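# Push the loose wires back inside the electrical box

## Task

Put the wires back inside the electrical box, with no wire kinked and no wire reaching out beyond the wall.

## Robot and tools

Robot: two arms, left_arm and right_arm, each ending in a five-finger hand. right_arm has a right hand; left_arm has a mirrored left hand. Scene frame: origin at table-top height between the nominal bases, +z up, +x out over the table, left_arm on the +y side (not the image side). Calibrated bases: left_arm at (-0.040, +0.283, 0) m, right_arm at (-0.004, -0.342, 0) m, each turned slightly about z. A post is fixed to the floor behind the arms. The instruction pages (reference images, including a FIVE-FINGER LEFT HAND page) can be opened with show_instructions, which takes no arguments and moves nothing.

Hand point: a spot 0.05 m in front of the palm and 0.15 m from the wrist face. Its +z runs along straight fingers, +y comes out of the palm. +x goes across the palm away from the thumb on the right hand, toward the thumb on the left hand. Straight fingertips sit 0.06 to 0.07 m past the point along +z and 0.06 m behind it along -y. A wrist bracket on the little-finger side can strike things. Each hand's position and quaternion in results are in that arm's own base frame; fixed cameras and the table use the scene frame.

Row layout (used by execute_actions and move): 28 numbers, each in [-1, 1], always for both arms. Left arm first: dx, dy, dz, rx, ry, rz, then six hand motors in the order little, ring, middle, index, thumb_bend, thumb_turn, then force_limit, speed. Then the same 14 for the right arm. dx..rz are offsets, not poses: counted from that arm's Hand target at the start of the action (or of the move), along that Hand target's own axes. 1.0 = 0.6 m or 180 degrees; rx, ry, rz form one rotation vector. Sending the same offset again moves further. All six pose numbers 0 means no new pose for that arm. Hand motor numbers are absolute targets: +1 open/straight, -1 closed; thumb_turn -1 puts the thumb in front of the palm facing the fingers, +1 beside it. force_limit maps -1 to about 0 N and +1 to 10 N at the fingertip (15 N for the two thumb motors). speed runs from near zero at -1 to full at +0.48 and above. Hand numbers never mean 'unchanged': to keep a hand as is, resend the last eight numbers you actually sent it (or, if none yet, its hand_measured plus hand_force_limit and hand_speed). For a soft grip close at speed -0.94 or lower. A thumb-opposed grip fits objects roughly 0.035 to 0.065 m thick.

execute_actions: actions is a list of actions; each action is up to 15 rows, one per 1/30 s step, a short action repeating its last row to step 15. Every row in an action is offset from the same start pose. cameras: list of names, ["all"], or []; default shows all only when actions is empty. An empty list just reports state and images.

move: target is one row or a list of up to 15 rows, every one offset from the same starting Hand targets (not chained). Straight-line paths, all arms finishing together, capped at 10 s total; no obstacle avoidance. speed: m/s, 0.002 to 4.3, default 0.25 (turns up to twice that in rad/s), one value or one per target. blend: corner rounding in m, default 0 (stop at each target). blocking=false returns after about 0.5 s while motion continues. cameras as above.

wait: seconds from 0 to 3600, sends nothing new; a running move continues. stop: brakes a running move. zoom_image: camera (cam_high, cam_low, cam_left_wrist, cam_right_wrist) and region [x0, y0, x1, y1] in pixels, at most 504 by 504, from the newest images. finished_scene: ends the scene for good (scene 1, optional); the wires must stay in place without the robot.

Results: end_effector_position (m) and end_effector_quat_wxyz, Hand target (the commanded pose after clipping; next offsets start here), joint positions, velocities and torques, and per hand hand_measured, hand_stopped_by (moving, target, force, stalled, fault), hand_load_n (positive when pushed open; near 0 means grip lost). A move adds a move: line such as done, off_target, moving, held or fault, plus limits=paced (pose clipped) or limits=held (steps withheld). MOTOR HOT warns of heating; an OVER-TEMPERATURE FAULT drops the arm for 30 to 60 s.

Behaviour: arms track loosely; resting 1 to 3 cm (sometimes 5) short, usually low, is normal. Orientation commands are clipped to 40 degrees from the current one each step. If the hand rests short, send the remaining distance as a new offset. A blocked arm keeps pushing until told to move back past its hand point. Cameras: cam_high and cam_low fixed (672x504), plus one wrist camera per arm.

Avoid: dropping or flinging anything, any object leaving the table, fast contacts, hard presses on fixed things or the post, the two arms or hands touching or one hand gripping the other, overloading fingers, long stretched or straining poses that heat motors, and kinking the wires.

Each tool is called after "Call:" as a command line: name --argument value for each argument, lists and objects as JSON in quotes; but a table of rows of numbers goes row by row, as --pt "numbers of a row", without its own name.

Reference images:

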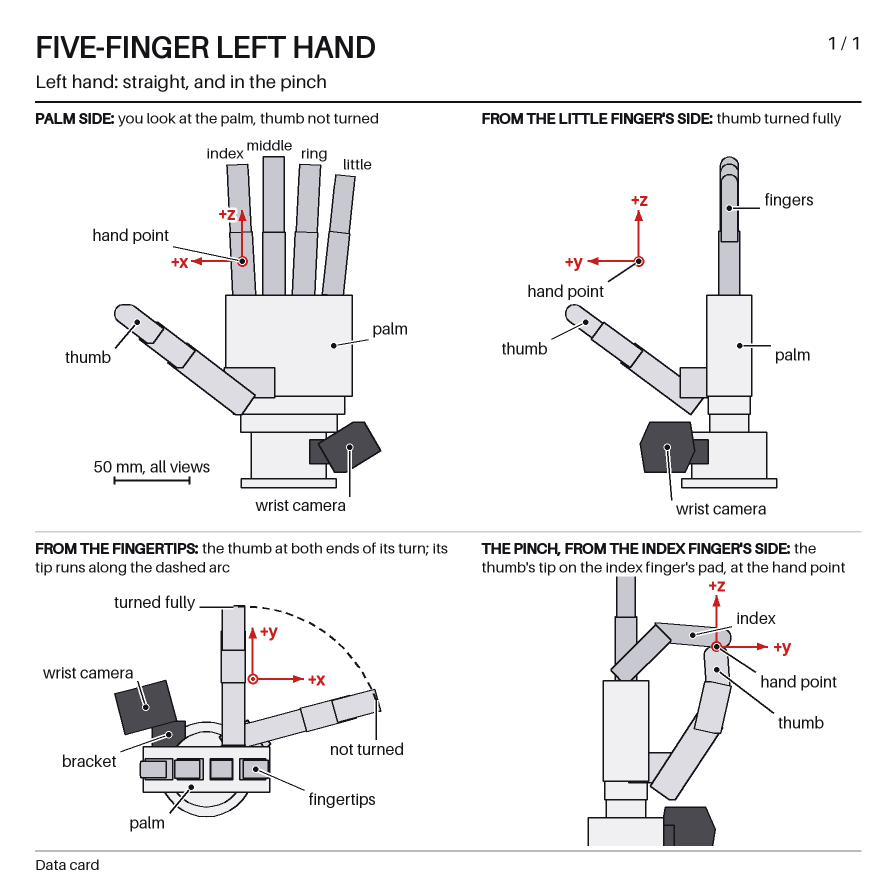

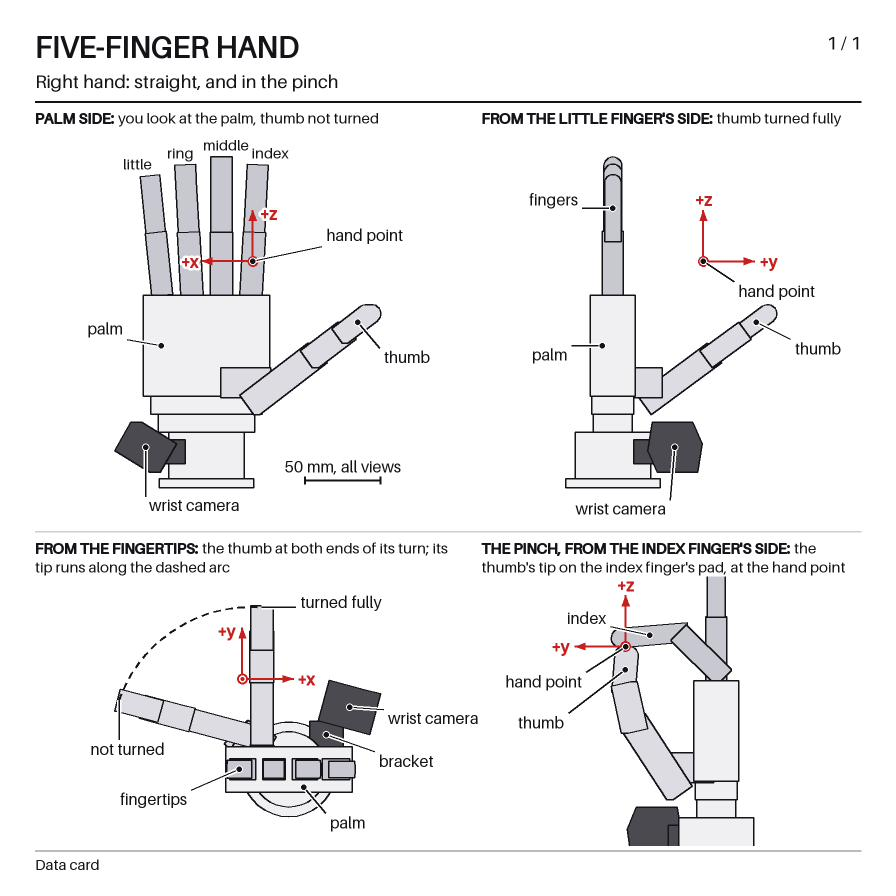

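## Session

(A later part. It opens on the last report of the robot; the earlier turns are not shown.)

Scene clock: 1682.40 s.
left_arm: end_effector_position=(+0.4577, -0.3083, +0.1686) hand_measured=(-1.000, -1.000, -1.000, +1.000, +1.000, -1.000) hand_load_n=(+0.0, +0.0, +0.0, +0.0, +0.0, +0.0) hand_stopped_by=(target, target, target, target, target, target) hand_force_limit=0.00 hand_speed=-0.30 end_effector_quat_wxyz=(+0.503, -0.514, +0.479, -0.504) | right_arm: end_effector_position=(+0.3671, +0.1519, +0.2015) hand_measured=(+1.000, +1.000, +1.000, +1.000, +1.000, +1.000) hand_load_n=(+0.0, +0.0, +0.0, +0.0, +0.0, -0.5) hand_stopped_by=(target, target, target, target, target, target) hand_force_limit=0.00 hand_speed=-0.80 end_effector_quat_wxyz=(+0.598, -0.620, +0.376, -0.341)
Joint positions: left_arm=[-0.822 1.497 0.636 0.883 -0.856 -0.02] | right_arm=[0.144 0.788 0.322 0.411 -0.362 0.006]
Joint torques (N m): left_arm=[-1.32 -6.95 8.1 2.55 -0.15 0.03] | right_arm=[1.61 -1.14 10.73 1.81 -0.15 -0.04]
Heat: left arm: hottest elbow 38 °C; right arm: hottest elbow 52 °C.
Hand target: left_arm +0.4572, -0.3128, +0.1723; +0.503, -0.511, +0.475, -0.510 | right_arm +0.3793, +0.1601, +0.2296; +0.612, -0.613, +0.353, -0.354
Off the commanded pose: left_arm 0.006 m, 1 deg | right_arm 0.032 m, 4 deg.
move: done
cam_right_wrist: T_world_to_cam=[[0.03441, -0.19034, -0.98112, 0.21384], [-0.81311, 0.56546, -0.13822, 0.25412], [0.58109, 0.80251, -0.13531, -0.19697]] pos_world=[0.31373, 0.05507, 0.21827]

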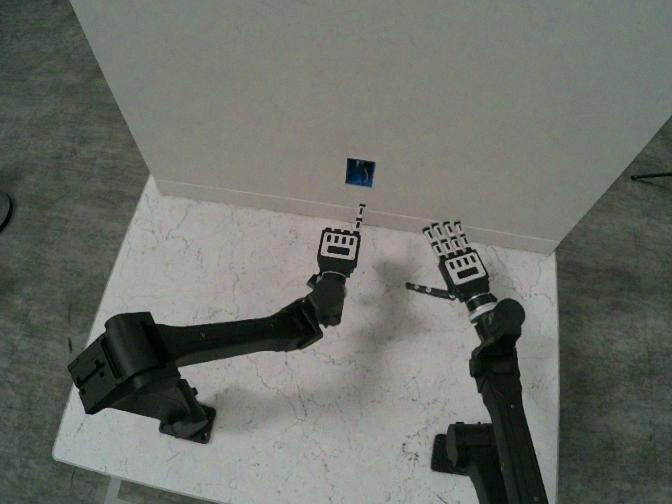

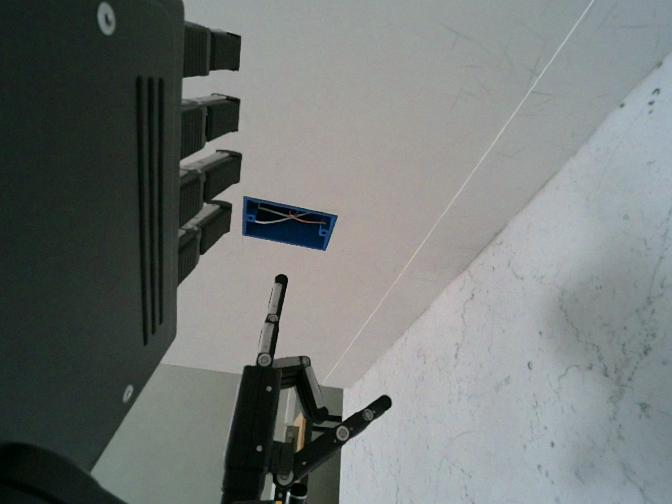

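Call:
move --target '[0.0035,0.0033,0.125,0,0,0,-1,-1,-1,1,1,-1,0,-0.3,0,0,0,0,0,0,1,1,1,1,1,1,0,-0.8]' --speed 0.06 --cameras '["cam_high","cam_right_wrist"]'

Call:
zoom_image --camera "cam_high" --region '[325, 150, 385, 210]'

Call:
zoom_image --camera "cam_right_wrist" --region '[210, 185, 350, 305]'

Scene clock: 1686.83 s.
left_arm: end_effector_position=(+0.5182, -0.3052, +0.1579) hand_measured=(-1.000, -1.000, -1.000, +1.000, +1.000, -1.000) hand_load_n=(+0.0, +0.0, +0.0, +0.0, +0.0, +0.0) hand_stopped_by=(target, target, target, target, target, target) hand_force_limit=0.00 hand_speed=-0.30 end_effector_quat_wxyz=(+0.502, -0.512, +0.485, -0.501) | right_arm: end_effector_position=(+0.3671, +0.1519, +0.2015) hand_measured=(+1.000, +1.000, +1.000, +1.000, +1.000, +1.000) hand_load_n=(+0.0, +0.0, +0.0, +0.0, +0.0, +0.0) hand_stopped_by=(target, target, target, target, target, target) hand_force_limit=0.00 hand_speed=-0.80 end_effector_quat_wxyz=(+0.598, -0.620, +0.376, -0.341)
Joint positions: left_arm=[-0.71 1.609 0.744 0.874 -0.738 -0.02] | right_arm=[0.144 0.788 0.322 0.411 -0.362 0.006]
Joint torques (N m): left_arm=[0.03 -8.29 11.59 1.5 0.19 -0.03] | right_arm=[1.55 -1.03 10.77 1.84 -0.15 -0.04]
Heat: left arm: hottest elbow 38 °C; right arm: hottest elbow 52 °C.
Hand target: left_arm +0.5322, -0.3128, +0.1726; +0.503, -0.511, +0.475, -0.510 | right_arm +0.3793, +0.1601, +0.2296; +0.612, -0.613, +0.353, -0.354
Off the commanded pose: left_arm 0.022 m, 2 deg | right_arm 0.032 m, 4 deg.
move: off_target (left_arm)
cam_right_wrist: T_world_to_cam=[[0.03441, -0.19034, -0.98112, 0.21384], [-0.81311, 0.56546, -0.13822, 0.25412], [0.58109, 0.80251, -0.13531, -0.19697]] pos_world=[0.31373, 0.05507, 0.21827]

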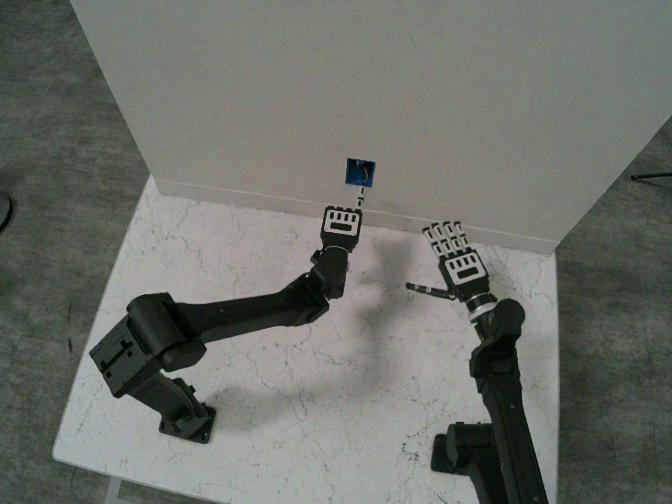

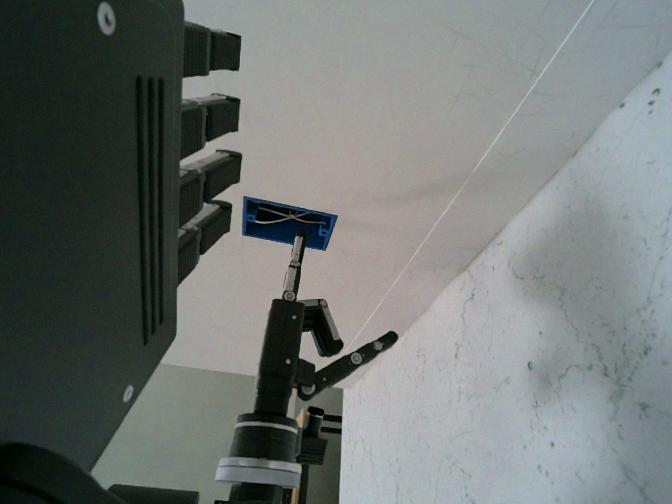

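Scaled by 8.400 from the camera's image (finer frame: 960x720).

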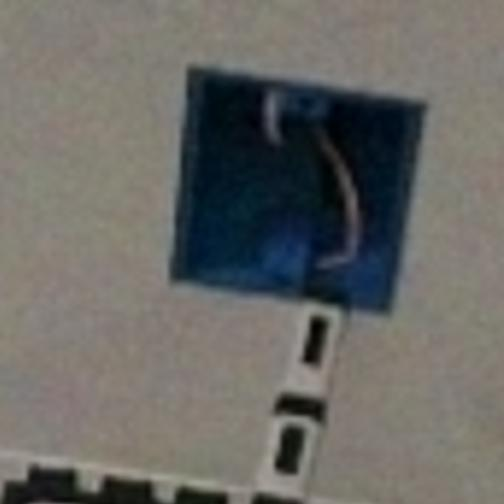

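Scaled by 3.600 from the camera's image (finer frame: 960x720).

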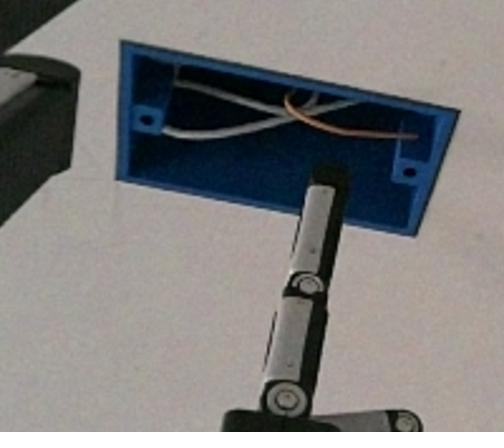

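Call:
move --target '[0.0008,0.0008,0.03,0,0,0,-1,-1,-1,1,1,-1,0,-0.3,0,0,0,0,0,0,1,1,1,1,1,1,0,-0.8]' --speed 0.06 --cameras '["cam_high","cam_right_wrist"]'

Call:
zoom_image --camera "cam_high" --region '[325, 150, 385, 210]'

Call:
zoom_image --camera "cam_right_wrist" --region '[210, 185, 350, 305]'

Scene clock: 1691.10 s.
left_arm: end_effector_position=(+0.5343, -0.3069, +0.1562) hand_measured=(-1.000, -1.000, -1.000, +1.000, +1.000, -1.000) hand_load_n=(+0.0, +0.0, +0.5, +0.0, +0.0, +0.0) hand_stopped_by=(target, target, target, target, target, target) hand_force_limit=0.00 hand_speed=-0.30 end_effector_quat_wxyz=(+0.501, -0.510, +0.487, -0.501) | right_arm: end_effector_position=(+0.3671, +0.1519, +0.2015) hand_measured=(+1.000, +1.000, +1.000, +1.000, +1.000, +1.000) hand_load_n=(+0.0, +0.0, +0.0, +0.0, +0.0, +0.0) hand_stopped_by=(target, target, target, target, target, target) hand_force_limit=0.00 hand_speed=-0.80 end_effector_quat_wxyz=(+0.598, -0.620, +0.376, -0.341)
Joint positions: left_arm=[-0.687 1.639 0.781 0.863 -0.71 -0.02] | right_arm=[0.144 0.788 0.322 0.411 -0.362 0.006]
Joint torques (N m): left_arm=[0.26 -8.82 11.88 1.47 0.1 -0.05] | right_arm=[1.55 -1.14 10.73 1.84 -0.16 -0.03]
Heat: left arm: hottest elbow 38 °C; right arm: hottest elbow 52 °C.
Hand target: left_arm +0.5503, -0.3127, +0.1725; +0.503, -0.511, +0.475, -0.510 | right_arm +0.3793, +0.1601, +0.2296; +0.612, -0.613, +0.353, -0.354
Off the commanded pose: left_arm 0.024 m, 2 deg | right_arm 0.032 m, 4 deg.
move: off_target (left_arm)
cam_right_wrist: T_world_to_cam=[[0.03441, -0.19034, -0.98112, 0.21384], [-0.81311, 0.56546, -0.13822, 0.25412], [0.58109, 0.80251, -0.13531, -0.19697]] pos_world=[0.31373, 0.05507, 0.21827]

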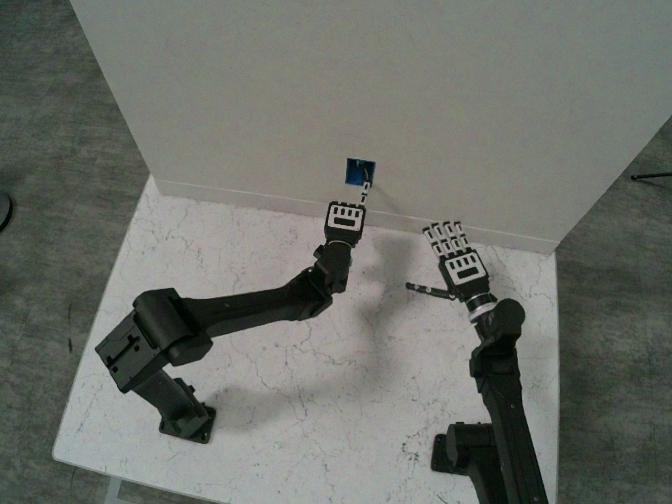

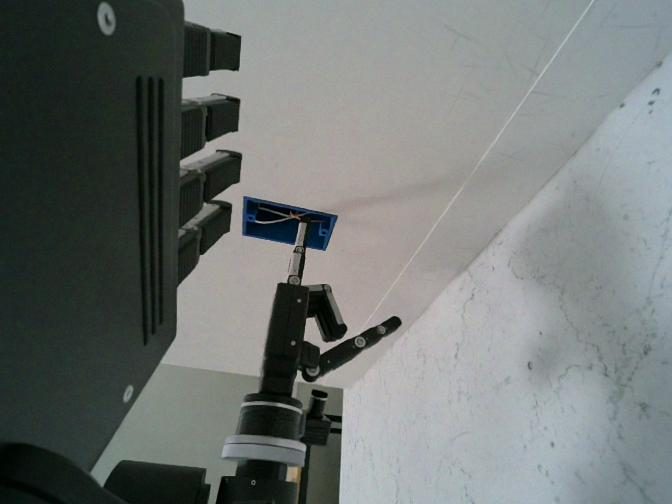

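Scaled by 8.400 from the camera's image (finer frame: 960x720).

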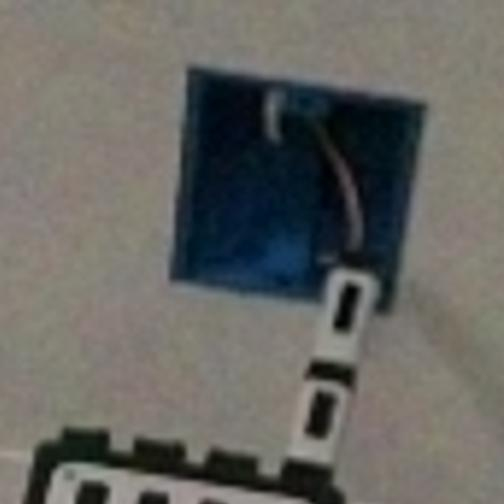

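Scaled by 3.600 from the camera's image (finer frame: 960x720).

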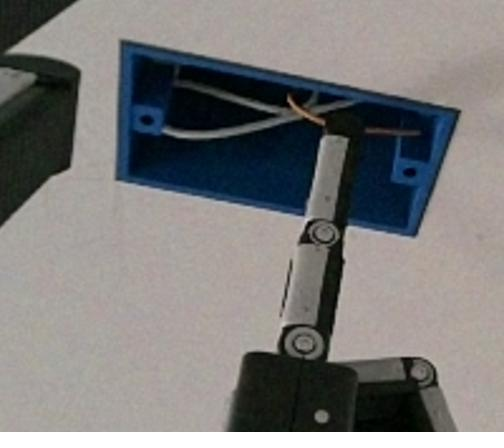

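Call:
move --target '[-0.0085,0.0003,0.02,0,0,0,-1,-1,-1,1,1,-1,0,-0.3,0,0,0,0,0,0,1,1,1,1,1,1,0,-0.8]' --speed 0.05 --cameras '["cam_high","cam_right_wrist"]'

Call:
zoom_image --camera "cam_high" --region '[325, 150, 385, 210]'

Call:
zoom_image --camera "cam_right_wrist" --region '[210, 185, 350, 305]'

Scene clock: 1694.53 s.
left_arm: end_effector_position=(+0.5409, -0.3056, +0.1523) hand_measured=(-1.000, -1.000, -1.000, +1.000, +1.000, -1.000) hand_load_n=(+0.0, +0.0, +0.0, -0.5, +0.0, +0.0) hand_stopped_by=(target, target, target, target, target, target) hand_force_limit=0.00 hand_speed=-0.30 end_effector_quat_wxyz=(+0.498, -0.508, +0.493, -0.501) | right_arm: end_effector_position=(+0.3671, +0.1519, +0.2015) hand_measured=(+1.000, +1.000, +1.000, +1.000, +1.000, +1.000) hand_load_n=(+0.0, +0.0, +0.0, +0.0, +0.0, -0.5) hand_stopped_by=(target, target, target, target, target, target) hand_force_limit=0.00 hand_speed=-0.80 end_effector_quat_wxyz=(+0.598, -0.620, +0.376, -0.341)
Joint positions: left_arm=[-0.671 1.651 0.79 0.857 -0.683 -0.02] | right_arm=[0.144 0.788 0.322 0.411 -0.362 0.006]
Joint torques (N m): left_arm=[1.08 -9.05 12.38 1.66 -0.01 -0.06] | right_arm=[1.61 -1.08 10.74 1.83 -0.15 -0.03]
Heat: left arm: hottest elbow 38 °C; right arm: hottest elbow 52 °C.
Hand target: left_arm +0.5621, -0.3073, +0.1726; +0.503, -0.511, +0.475, -0.510 | right_arm +0.3793, +0.1601, +0.2296; +0.612, -0.613, +0.353, -0.354
Off the commanded pose: left_arm 0.029 m, 3 deg | right_arm 0.032 m, 4 deg.
move: off_target (left_arm)
cam_right_wrist: T_world_to_cam=[[0.03441, -0.19034, -0.98112, 0.21384], [-0.81311, 0.56546, -0.13822, 0.25412], [0.58109, 0.80251, -0.13531, -0.19697]] pos_world=[0.31373, 0.05507, 0.21827]

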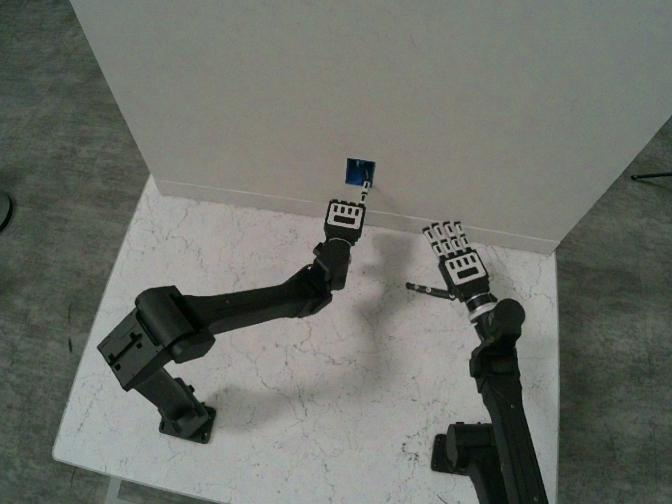

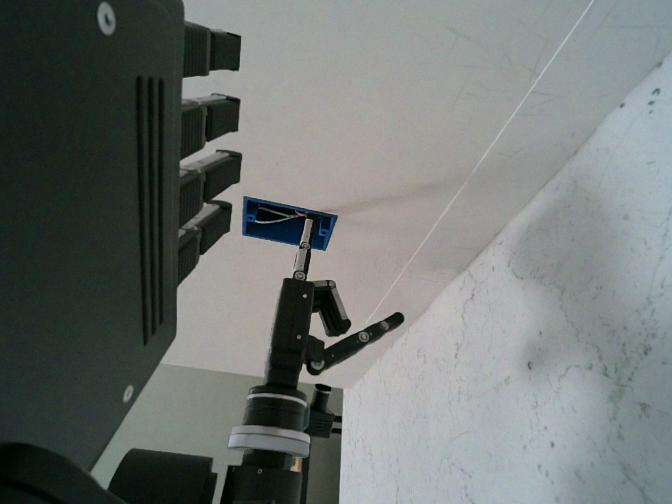

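Scaled by 8.400 from the camera's image (finer frame: 960x720).

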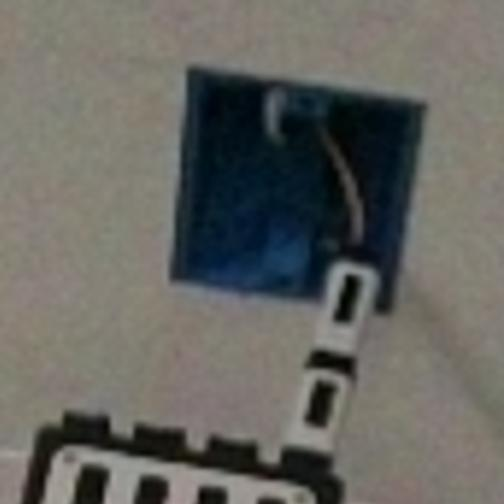

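Scaled by 3.600 from the camera's image (finer frame: 960x720).

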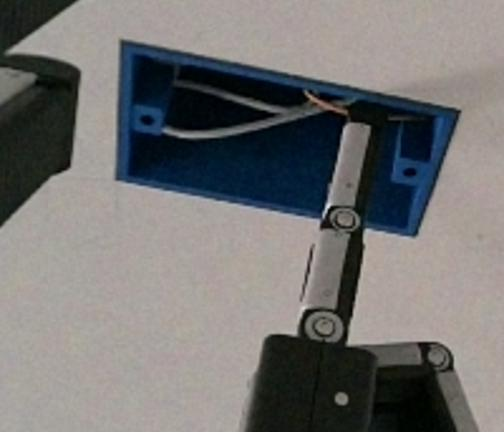

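Call:
move --target '[-0.0053,-0.006,0.03,0,0,0,-1,-1,-1,1,1,-1,0,-0.3,0,0,0,0,0,0,1,1,1,1,1,1,0,-0.8]' --speed 0.05 --cameras '["cam_high","cam_right_wrist"]'

Call:
zoom_image --camera "cam_high" --region '[325, 150, 385, 210]'

Call:
zoom_image --camera "cam_right_wrist" --region '[210, 185, 350, 305]'

Scene clock: 1697.53 s.
left_arm: end_effector_position=(+0.5514, -0.3049, +0.1499) hand_measured=(-1.000, -1.000, -1.000, +1.000, +1.000, -1.000) hand_load_n=(+0.0, +0.0, +0.0, -1.0, +0.0, +0.0) hand_stopped_by=(target, target, target, target, target, target) hand_force_limit=0.00 hand_speed=-0.30 end_effector_quat_wxyz=(+0.494, -0.506, +0.501, -0.499) | right_arm: end_effector_position=(+0.3671, +0.1519, +0.2015) hand_measured=(+1.000, +1.000, +1.000, +1.000, +1.000, +1.000) hand_load_n=(+0.0, +0.0, +0.0, +0.0, +0.0, -0.5) hand_stopped_by=(target, target, target, target, target, target) hand_force_limit=0.00 hand_speed=-0.80 end_effector_quat_wxyz=(+0.598, -0.620, +0.376, -0.341)
Joint positions: left_arm=[-0.652 1.664 0.813 0.834 -0.652 -0.02] | right_arm=[0.144 0.788 0.322 0.411 -0.362 0.006]
Joint torques (N m): left_arm=[1.9 -9.29 13.53 1.61 -0.06 -0.06] | right_arm=[1.49 -1.14 10.73 1.8 -0.14 -0.03]
Heat: left arm: hottest elbow 38 °C; right arm: hottest elbow 52 °C.
Hand target: left_arm +0.5799, -0.3034, +0.1767; +0.503, -0.511, +0.475, -0.510 | right_arm +0.3793, +0.1601, +0.2296; +0.612, -0.613, +0.353, -0.354
Off the commanded pose: left_arm 0.039 m, 3 deg | right_arm 0.032 m, 4 deg.
move: off_target (left_arm)
cam_right_wrist: T_world_to_cam=[[0.03441, -0.19034, -0.98112, 0.21384], [-0.81311, 0.56546, -0.13822, 0.25412], [0.58109, 0.80251, -0.13531, -0.19697]] pos_world=[0.31373, 0.05507, 0.21827]

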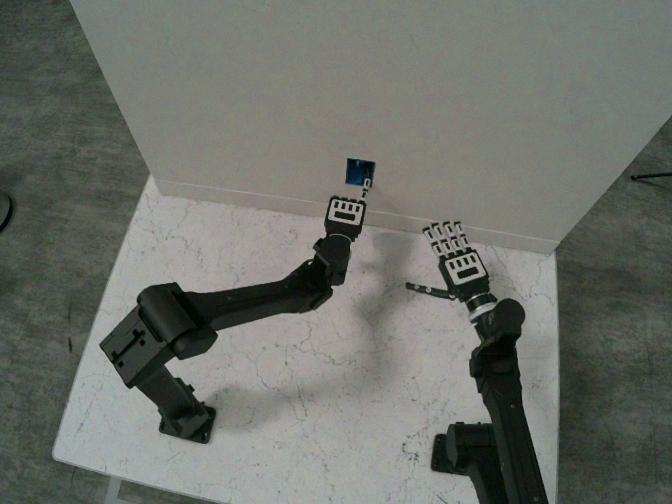

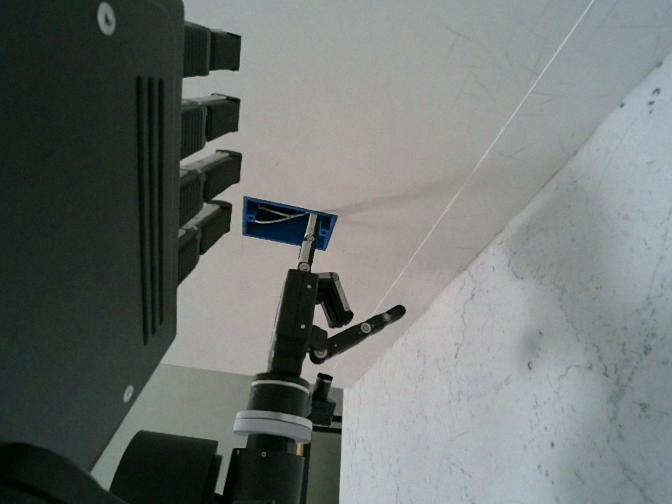

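Scaled by 8.400 from the camera's image (finer frame: 960x720).

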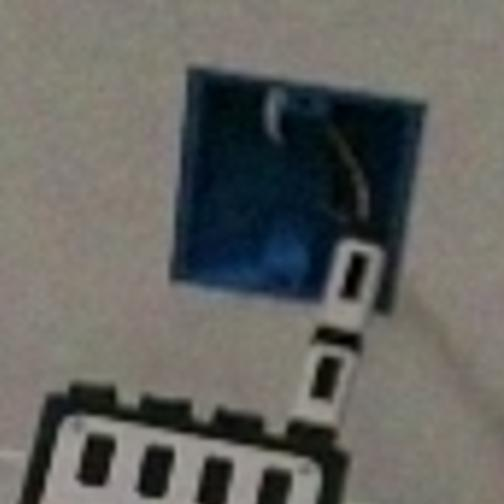

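Scaled by 3.600 from the camera's image (finer frame: 960x720).

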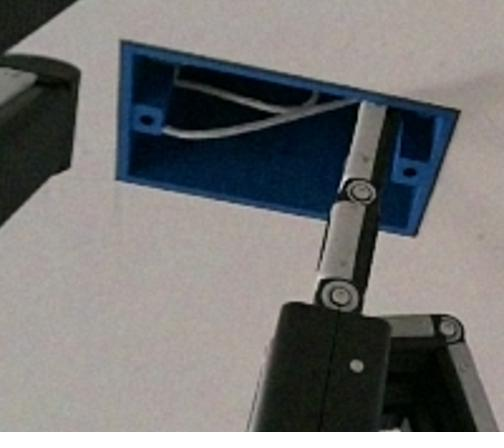

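Call:
move --target '[-0.0053,-0.004,0.03,0,0,0,-1,-1,-1,1,1,-1,0,-0.3,0,0,0,0,0,0,1,1,1,1,1,1,0,-0.8]' --speed 0.05 --cameras '["cam_high","cam_right_wrist"]'

Call:
zoom_image --camera "cam_high" --region '[325, 150, 385, 210]'

Call:
zoom_image --camera "cam_right_wrist" --region '[210, 185, 350, 305]'

Scene clock: 1701.33 s.
left_arm: end_effector_position=(+0.5651, -0.3016, +0.1413) hand_measured=(-1.000, -1.000, -1.000, +1.000, +1.000, -1.000) hand_load_n=(+0.5, +0.0, +0.0, -2.5, +0.0, +0.0) hand_stopped_by=(target, target, target, target, target, target) hand_force_limit=0.00 hand_speed=-0.30 end_effector_quat_wxyz=(+0.491, -0.506, +0.511, -0.491) | right_arm: end_effector_position=(+0.3671, +0.1519, +0.2015) hand_measured=(+1.000, +1.000, +1.000, +1.000, +1.000, +1.000) hand_load_n=(+0.0, +0.0, +0.0, +0.0, +0.0, -0.5) hand_stopped_by=(target, target, target, target, target, target) hand_force_limit=0.00 hand_speed=-0.80 end_effector_quat_wxyz=(+0.598, -0.620, +0.376, -0.341)
Joint positions: left_arm=[-0.626 1.69 0.841 0.807 -0.621 -0.02] | right_arm=[0.144 0.788 0.322 0.411 -0.362 0.006]
Joint torques (N m): left_arm=[2.08 -10.4 14.15 2.02 -0.24 -0.08] | right_arm=[1.55 -1.03 10.74 1.8 -0.15 -0.04]
Heat: left arm: hottest elbow 38 °C; right arm: hottest elbow 52 °C.
Hand target: left_arm +0.5978, -0.2995, +0.1794; +0.503, -0.511, +0.475, -0.510 | right_arm +0.3793, +0.1601, +0.2296; +0.612, -0.613, +0.353, -0.354
Off the commanded pose: left_arm 0.050 m, 5 deg | right_arm 0.032 m, 4 deg.
move: off_target (left_arm)
cam_right_wrist: T_world_to_cam=[[0.03441, -0.19034, -0.98112, 0.21384], [-0.81311, 0.56546, -0.13822, 0.25412], [0.58109, 0.80251, -0.13531, -0.19697]] pos_world=[0.31373, 0.05507, 0.21827]

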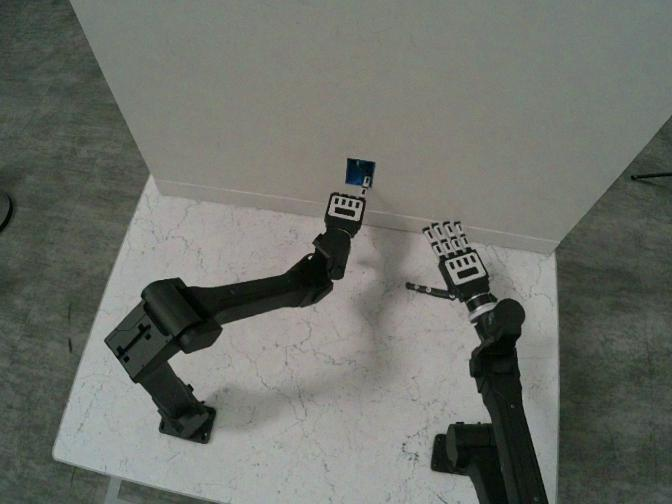

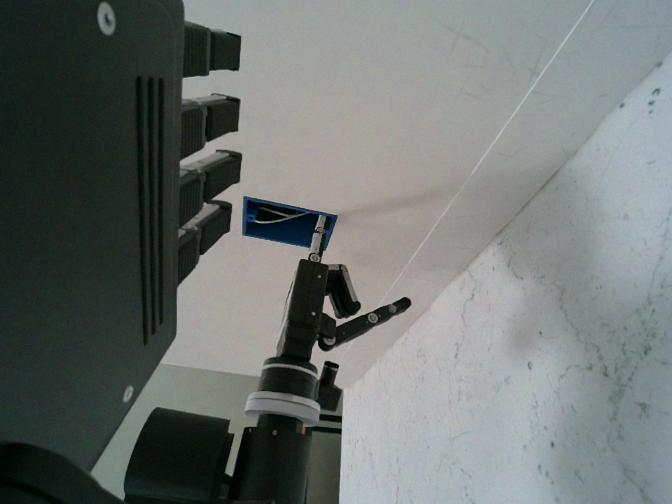

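Scaled by 8.400 from the camera's image (finer frame: 960x720).

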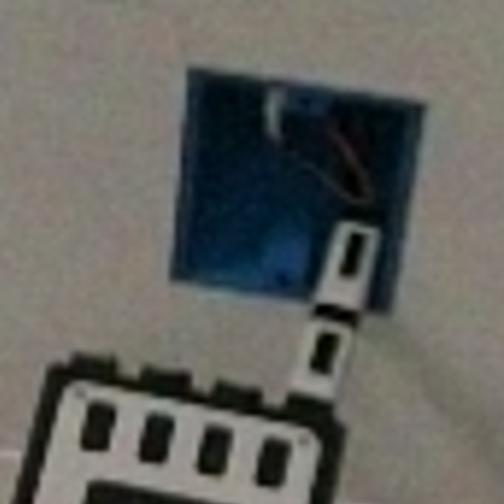

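Scaled by 3.600 from the camera's image (finer frame: 960x720).

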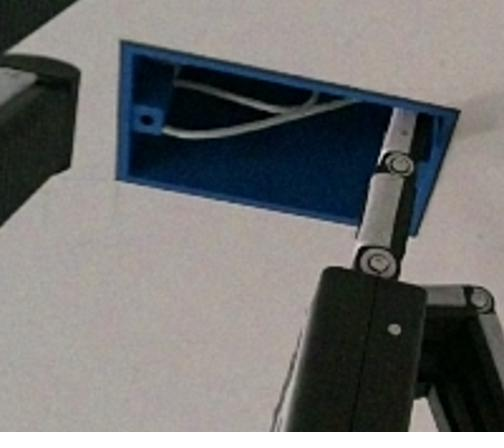

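Call:
move --pt "0.0088 0.0125 -0.05 0 0 0 -1 -1 -1 1 1 -1 0 -0.3 0 0 0 0 0 0 1 1 1 1 1 1 0 -0.8" --pt "0.0042 0.0078 -0.2167 0 0 0 -1 -1 -1 1 1 -1 0 -0.3 0 0 0 0 0 0 1 1 1 1 1 1 0 -0.8" --speed 0.05 --blend 0.01 --cameras '["cam_high","cam_right_wrist","cam_left_wrist"]'

Call:
zoom_image --camera "cam_high" --region '[340, 152, 380, 192]'

Call:
zoom_image --camera "cam_right_wrist" --region '[210, 185, 350, 305]'

Scene clock: 1713.10 s.
left_arm: end_effector_position=(+0.4694, -0.3033, +0.1549) hand_measured=(-1.000, -1.000, -1.000, +1.000, +1.000, -1.000) hand_load_n=(+0.0, +0.0, -0.5, +0.0, +0.0, +0.0) hand_stopped_by=(target, target, target, target, target, target) hand_force_limit=0.00 hand_speed=-0.30 end_effector_quat_wxyz=(+0.503, -0.513, +0.487, -0.496) | right_arm: end_effector_position=(+0.3671, +0.1519, +0.2015) hand_measured=(+1.000, +1.000, +1.000, +1.000, +1.000, +1.000) hand_load_n=(+0.0, +0.0, +0.0, +0.0, +0.0, +0.0) hand_stopped_by=(target, target, target, target, target, target) hand_force_limit=0.00 hand_speed=-0.80 end_effector_quat_wxyz=(+0.598, -0.620, +0.376, -0.341)
Joint positions: left_arm=[-0.79 1.532 0.644 0.886 -0.823 -0.02] | right_arm=[0.144 0.788 0.322 0.411 -0.362 0.006]
Joint torques (N m): left_arm=[-1.2 -9.17 7.69 2.58 -0.17 0.01] | right_arm=[1.61 -1.08 10.73 1.83 -0.15 -0.03]
Heat: left arm: hottest elbow 37 °C; right arm: hottest elbow 52 °C.
Hand target: left_arm +0.4680, -0.3062, +0.1711; +0.503, -0.511, +0.475, -0.510 | right_arm +0.3793, +0.1601, +0.2296; +0.612, -0.613, +0.353, -0.354
Off the commanded pose: left_arm 0.017 m, 2 deg | right_arm 0.032 m, 4 deg.
move: off_target (left_arm)
cam_left_wrist: T_world_to_cam=[[-0.01863, -0.21755, 0.97587, -0.21625], [-0.42065, -0.88375, -0.20505, -0.02769], [0.90703, -0.41432, -0.07505, -0.42242]] pos_world=[0.36747, -0.24654, 0.17366]
cam_right_wrist: T_world_to_cam=[[0.03441, -0.19034, -0.98112, 0.21384], [-0.81311, 0.56546, -0.13822, 0.25412], [0.58109, 0.80251, -0.13531, -0.19697]] pos_world=[0.31373, 0.05507, 0.21827]
Images, in order (width x height): cam_high 672x504, cam_left_wrist 672x504, cam_right_wrist 672x504.

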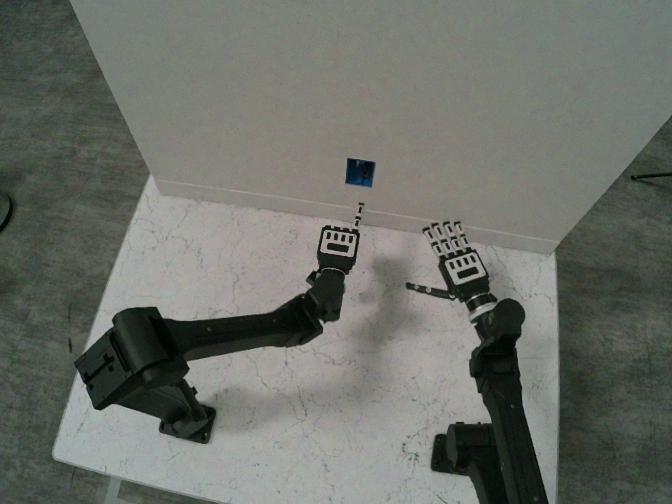

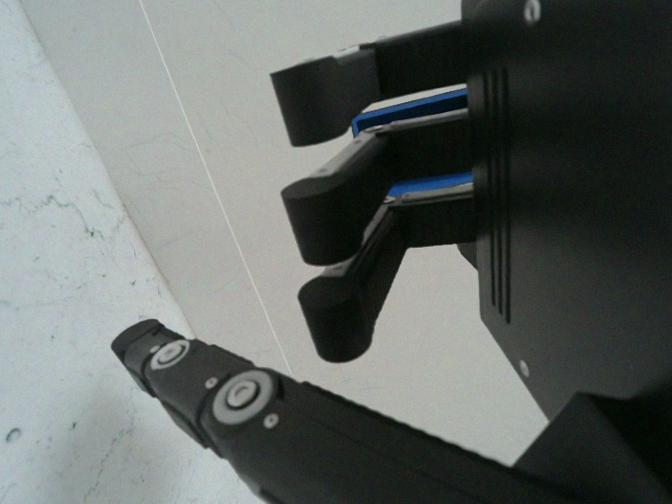

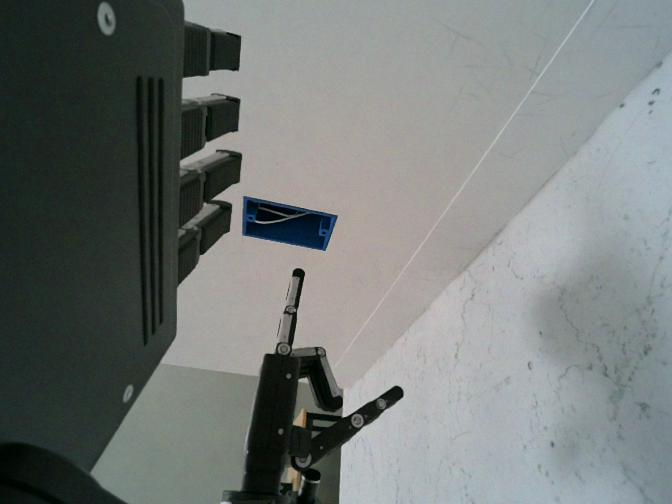

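Scaled by 12.600 from the camera's image (finer frame: 960x720).

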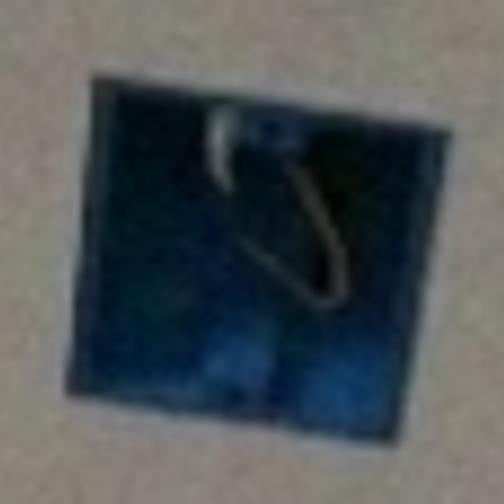

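Scaled by 3.600 from the camera's image (finer frame: 960x720).

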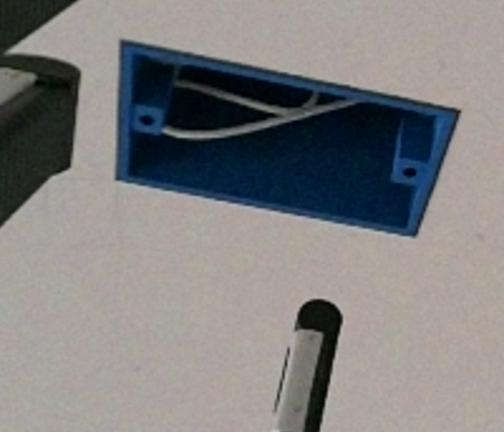

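Call:
zoom_image --camera "cam_right_wrist" --region '[238, 188, 298, 248]'

Call:
zoom_image --camera "cam_high" --region '[344, 154, 369, 179]'

Scaled by 8.400 from the camera's image (finer frame: 960x720).

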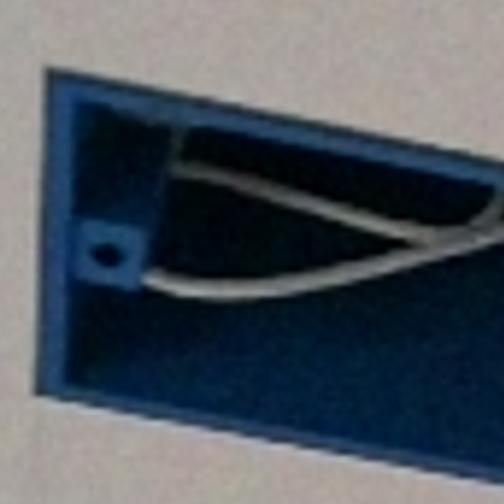

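Scaled by 20.160 from the camera's image (finer frame: 960x720).

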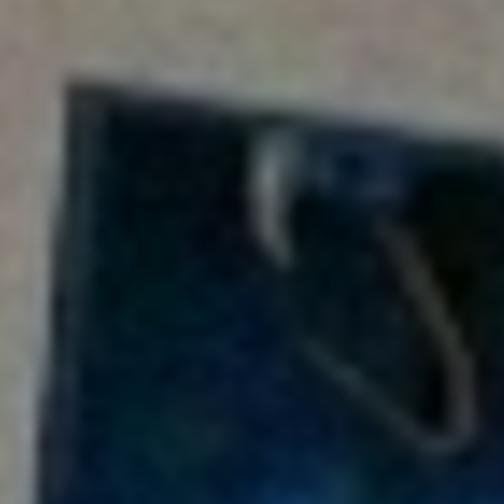

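Call:
move --pt "-0.029 -0.0642 -0.0192 0 0 0 -1 -1 -1 1 1 -1 0 -0.3 0 0 0 0 0 0 1 1 1 1 1 1 0 -0.8" --pt "-0.0252 -0.0605 0.114 0 0 0 -1 -1 -1 1 1 -1 0 -0.3 0 0 0 0 0 0 1 1 1 1 1 1 0 -0.8" --speed 0.06 --cameras '["cam_high","cam_right_wrist"]'

Call:
zoom_image --camera "cam_high" --region '[325, 150, 385, 210]'

Call:
zoom_image --camera "cam_right_wrist" --region '[210, 185, 350, 305]'

Scene clock: 1741.87 s.
left_arm: end_effector_position=(+0.5200, -0.2805, +0.1903) hand_measured=(-1.000, -1.000, -1.000, +1.000, +1.000, -1.000) hand_load_n=(+0.0, +0.0, +0.0, +0.0, +0.0, +0.0) hand_stopped_by=(target, target, target, target, target, target) hand_force_limit=0.00 hand_speed=-0.30 end_effector_quat_wxyz=(+0.502, -0.511, +0.487, -0.500) | right_arm: end_effector_position=(+0.3671, +0.1519, +0.2015) hand_measured=(+1.000, +1.000, +1.000, +1.000, +1.000, +1.000) hand_load_n=(+0.0, +0.0, +0.0, +0.0, +0.0, -0.5) hand_stopped_by=(target, target, target, target, target, target) hand_force_limit=0.00 hand_speed=-0.80 end_effector_quat_wxyz=(+0.598, -0.620, +0.376, -0.341)
Joint positions: left_arm=[-0.662 1.498 0.734 0.767 -0.689 -0.02] | right_arm=[0.144 0.788 0.322 0.411 -0.362 0.006]
Joint torques (N m): left_arm=[0.03 -7.41 12.56 1.5 0.19 -0.06] | right_arm=[1.67 -1.14 10.77 1.81 -0.15 -0.04]
Heat: left arm: hottest elbow 35 °C; right arm: hottest elbow 52 °C.
Hand target: left_arm +0.5348, -0.2876, +0.2085; +0.503, -0.511, +0.475, -0.510 | right_arm +0.3793, +0.1601, +0.2296; +0.612, -0.613, +0.353, -0.354
Off the commanded pose: left_arm 0.025 m, 2 deg | right_arm 0.032 m, 4 deg.
move: off_target (left_arm)
cam_right_wrist: T_world_to_cam=[[0.03441, -0.19034, -0.98112, 0.21384], [-0.81311, 0.56546, -0.13822, 0.25412], [0.58109, 0.80251, -0.13531, -0.19697]] pos_world=[0.31373, 0.05507, 0.21827]

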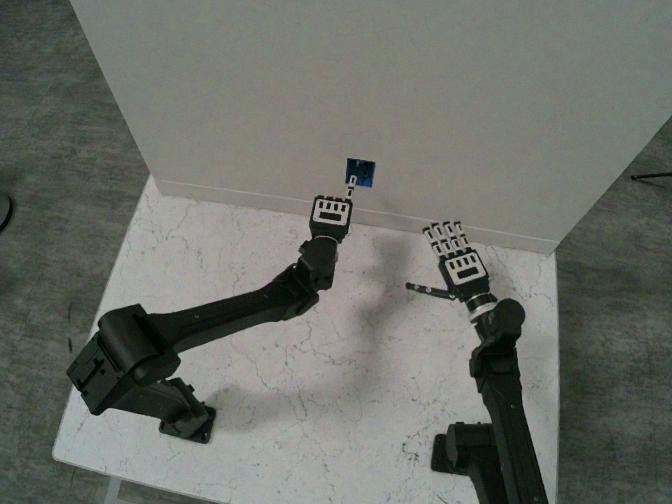

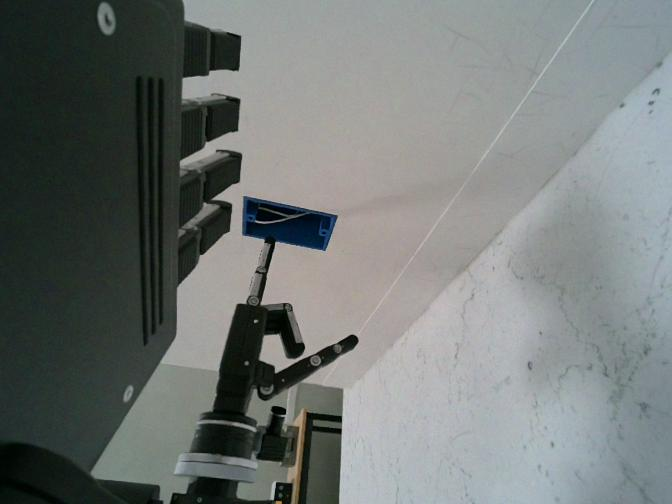

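Scaled by 8.400 from the camera's image (finer frame: 960x720).

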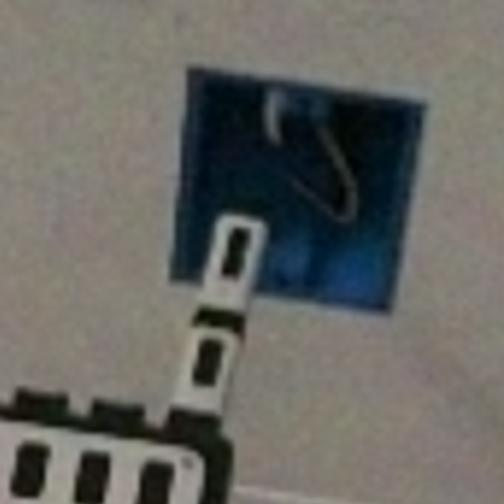

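Scaled by 3.600 from the camera's image (finer frame: 960x720).

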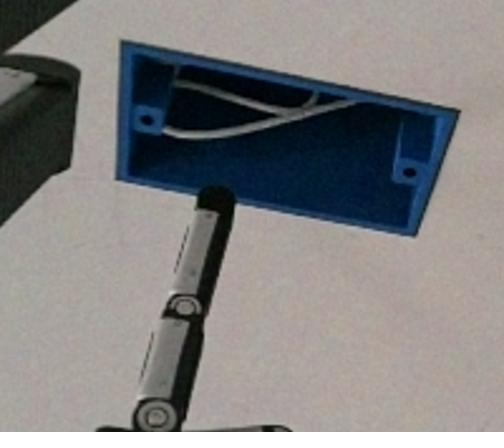

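Call:
move --target '[0.0012,-0.004,0.0333,0,0,0,-1,-1,-1,1,1,-1,0,-0.3,0,0,0,0,0,0,1,1,1,1,1,1,0,-0.8]' --speed 0.06 --cameras '["cam_high","cam_right_wrist"]'

Call:
zoom_image --camera "cam_high" --region '[325, 150, 385, 210]'

Call:
zoom_image --camera "cam_right_wrist" --region '[210, 185, 350, 305]'

Scene clock: 1759.20 s.
left_arm: end_effector_position=(+0.5398, -0.2805, +0.1927) hand_measured=(-1.000, -1.000, -1.000, +1.000, +1.000, -1.000) hand_load_n=(+0.0, +0.0, +0.0, +0.0, +0.0, +0.0) hand_stopped_by=(target, target, target, target, target, target) hand_force_limit=0.00 hand_speed=-0.30 end_effector_quat_wxyz=(+0.502, -0.512, +0.487, -0.499) | right_arm: end_effector_position=(+0.3671, +0.1519, +0.2015) hand_measured=(+1.000, +1.000, +1.000, +1.000, +1.000, +1.000) hand_load_n=(+0.0, +0.0, +0.0, +0.0, +0.0, +0.0) hand_stopped_by=(target, target, target, target, target, target) hand_force_limit=0.00 hand_speed=-0.80 end_effector_quat_wxyz=(+0.598, -0.620, +0.376, -0.341)
Joint positions: left_arm=[-0.634 1.529 0.781 0.75 -0.661 -0.02] | right_arm=[0.144 0.788 0.322 0.411 -0.362 0.006]
Joint torques (N m): left_arm=[-0.03 -8 12.81 1.5 0.18 -0.07] | right_arm=[1.61 -1.03 10.73 1.83 -0.16 -0.03]
Heat: left arm: hottest elbow 35 °C; right arm: hottest elbow 52 °C.
Hand target: left_arm +0.5548, -0.2875, +0.2115; +0.503, -0.511, +0.475, -0.510 | right_arm +0.3793, +0.1601, +0.2296; +0.612, -0.613, +0.353, -0.354
Off the commanded pose: left_arm 0.025 m, 2 deg | right_arm 0.032 m, 4 deg.
move: off_target (left_arm)
cam_right_wrist: T_world_to_cam=[[0.03441, -0.19034, -0.98112, 0.21384], [-0.81311, 0.56546, -0.13822, 0.25412], [0.58109, 0.80251, -0.13531, -0.19697]] pos_world=[0.31373, 0.05507, 0.21827]

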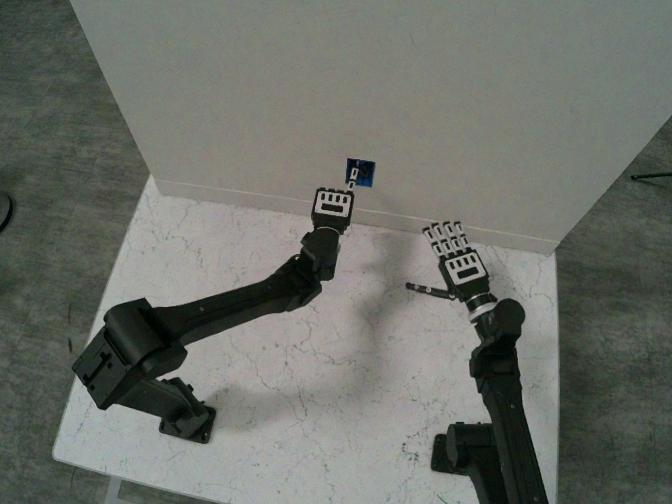

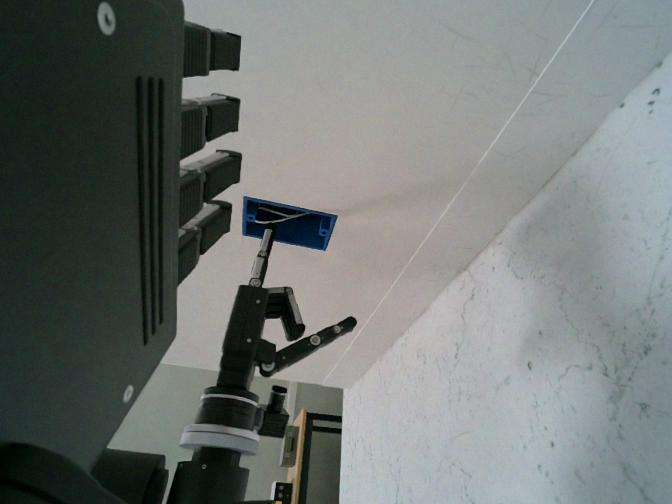

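Scaled by 8.400 from the camera's image (finer frame: 960x720).

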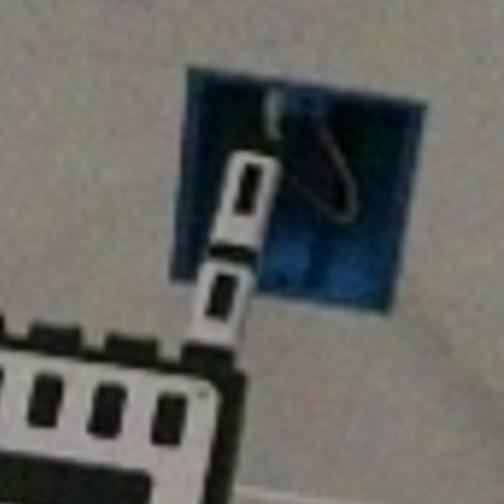

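Scaled by 3.600 from the camera's image (finer frame: 960x720).

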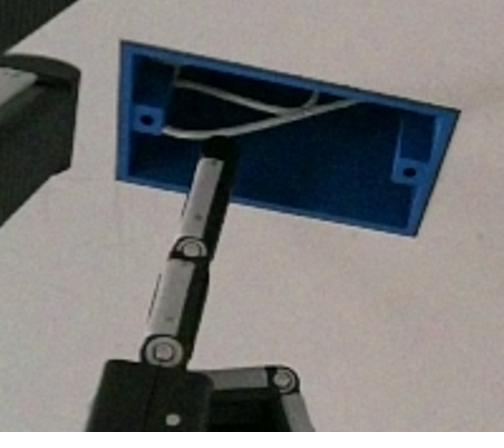

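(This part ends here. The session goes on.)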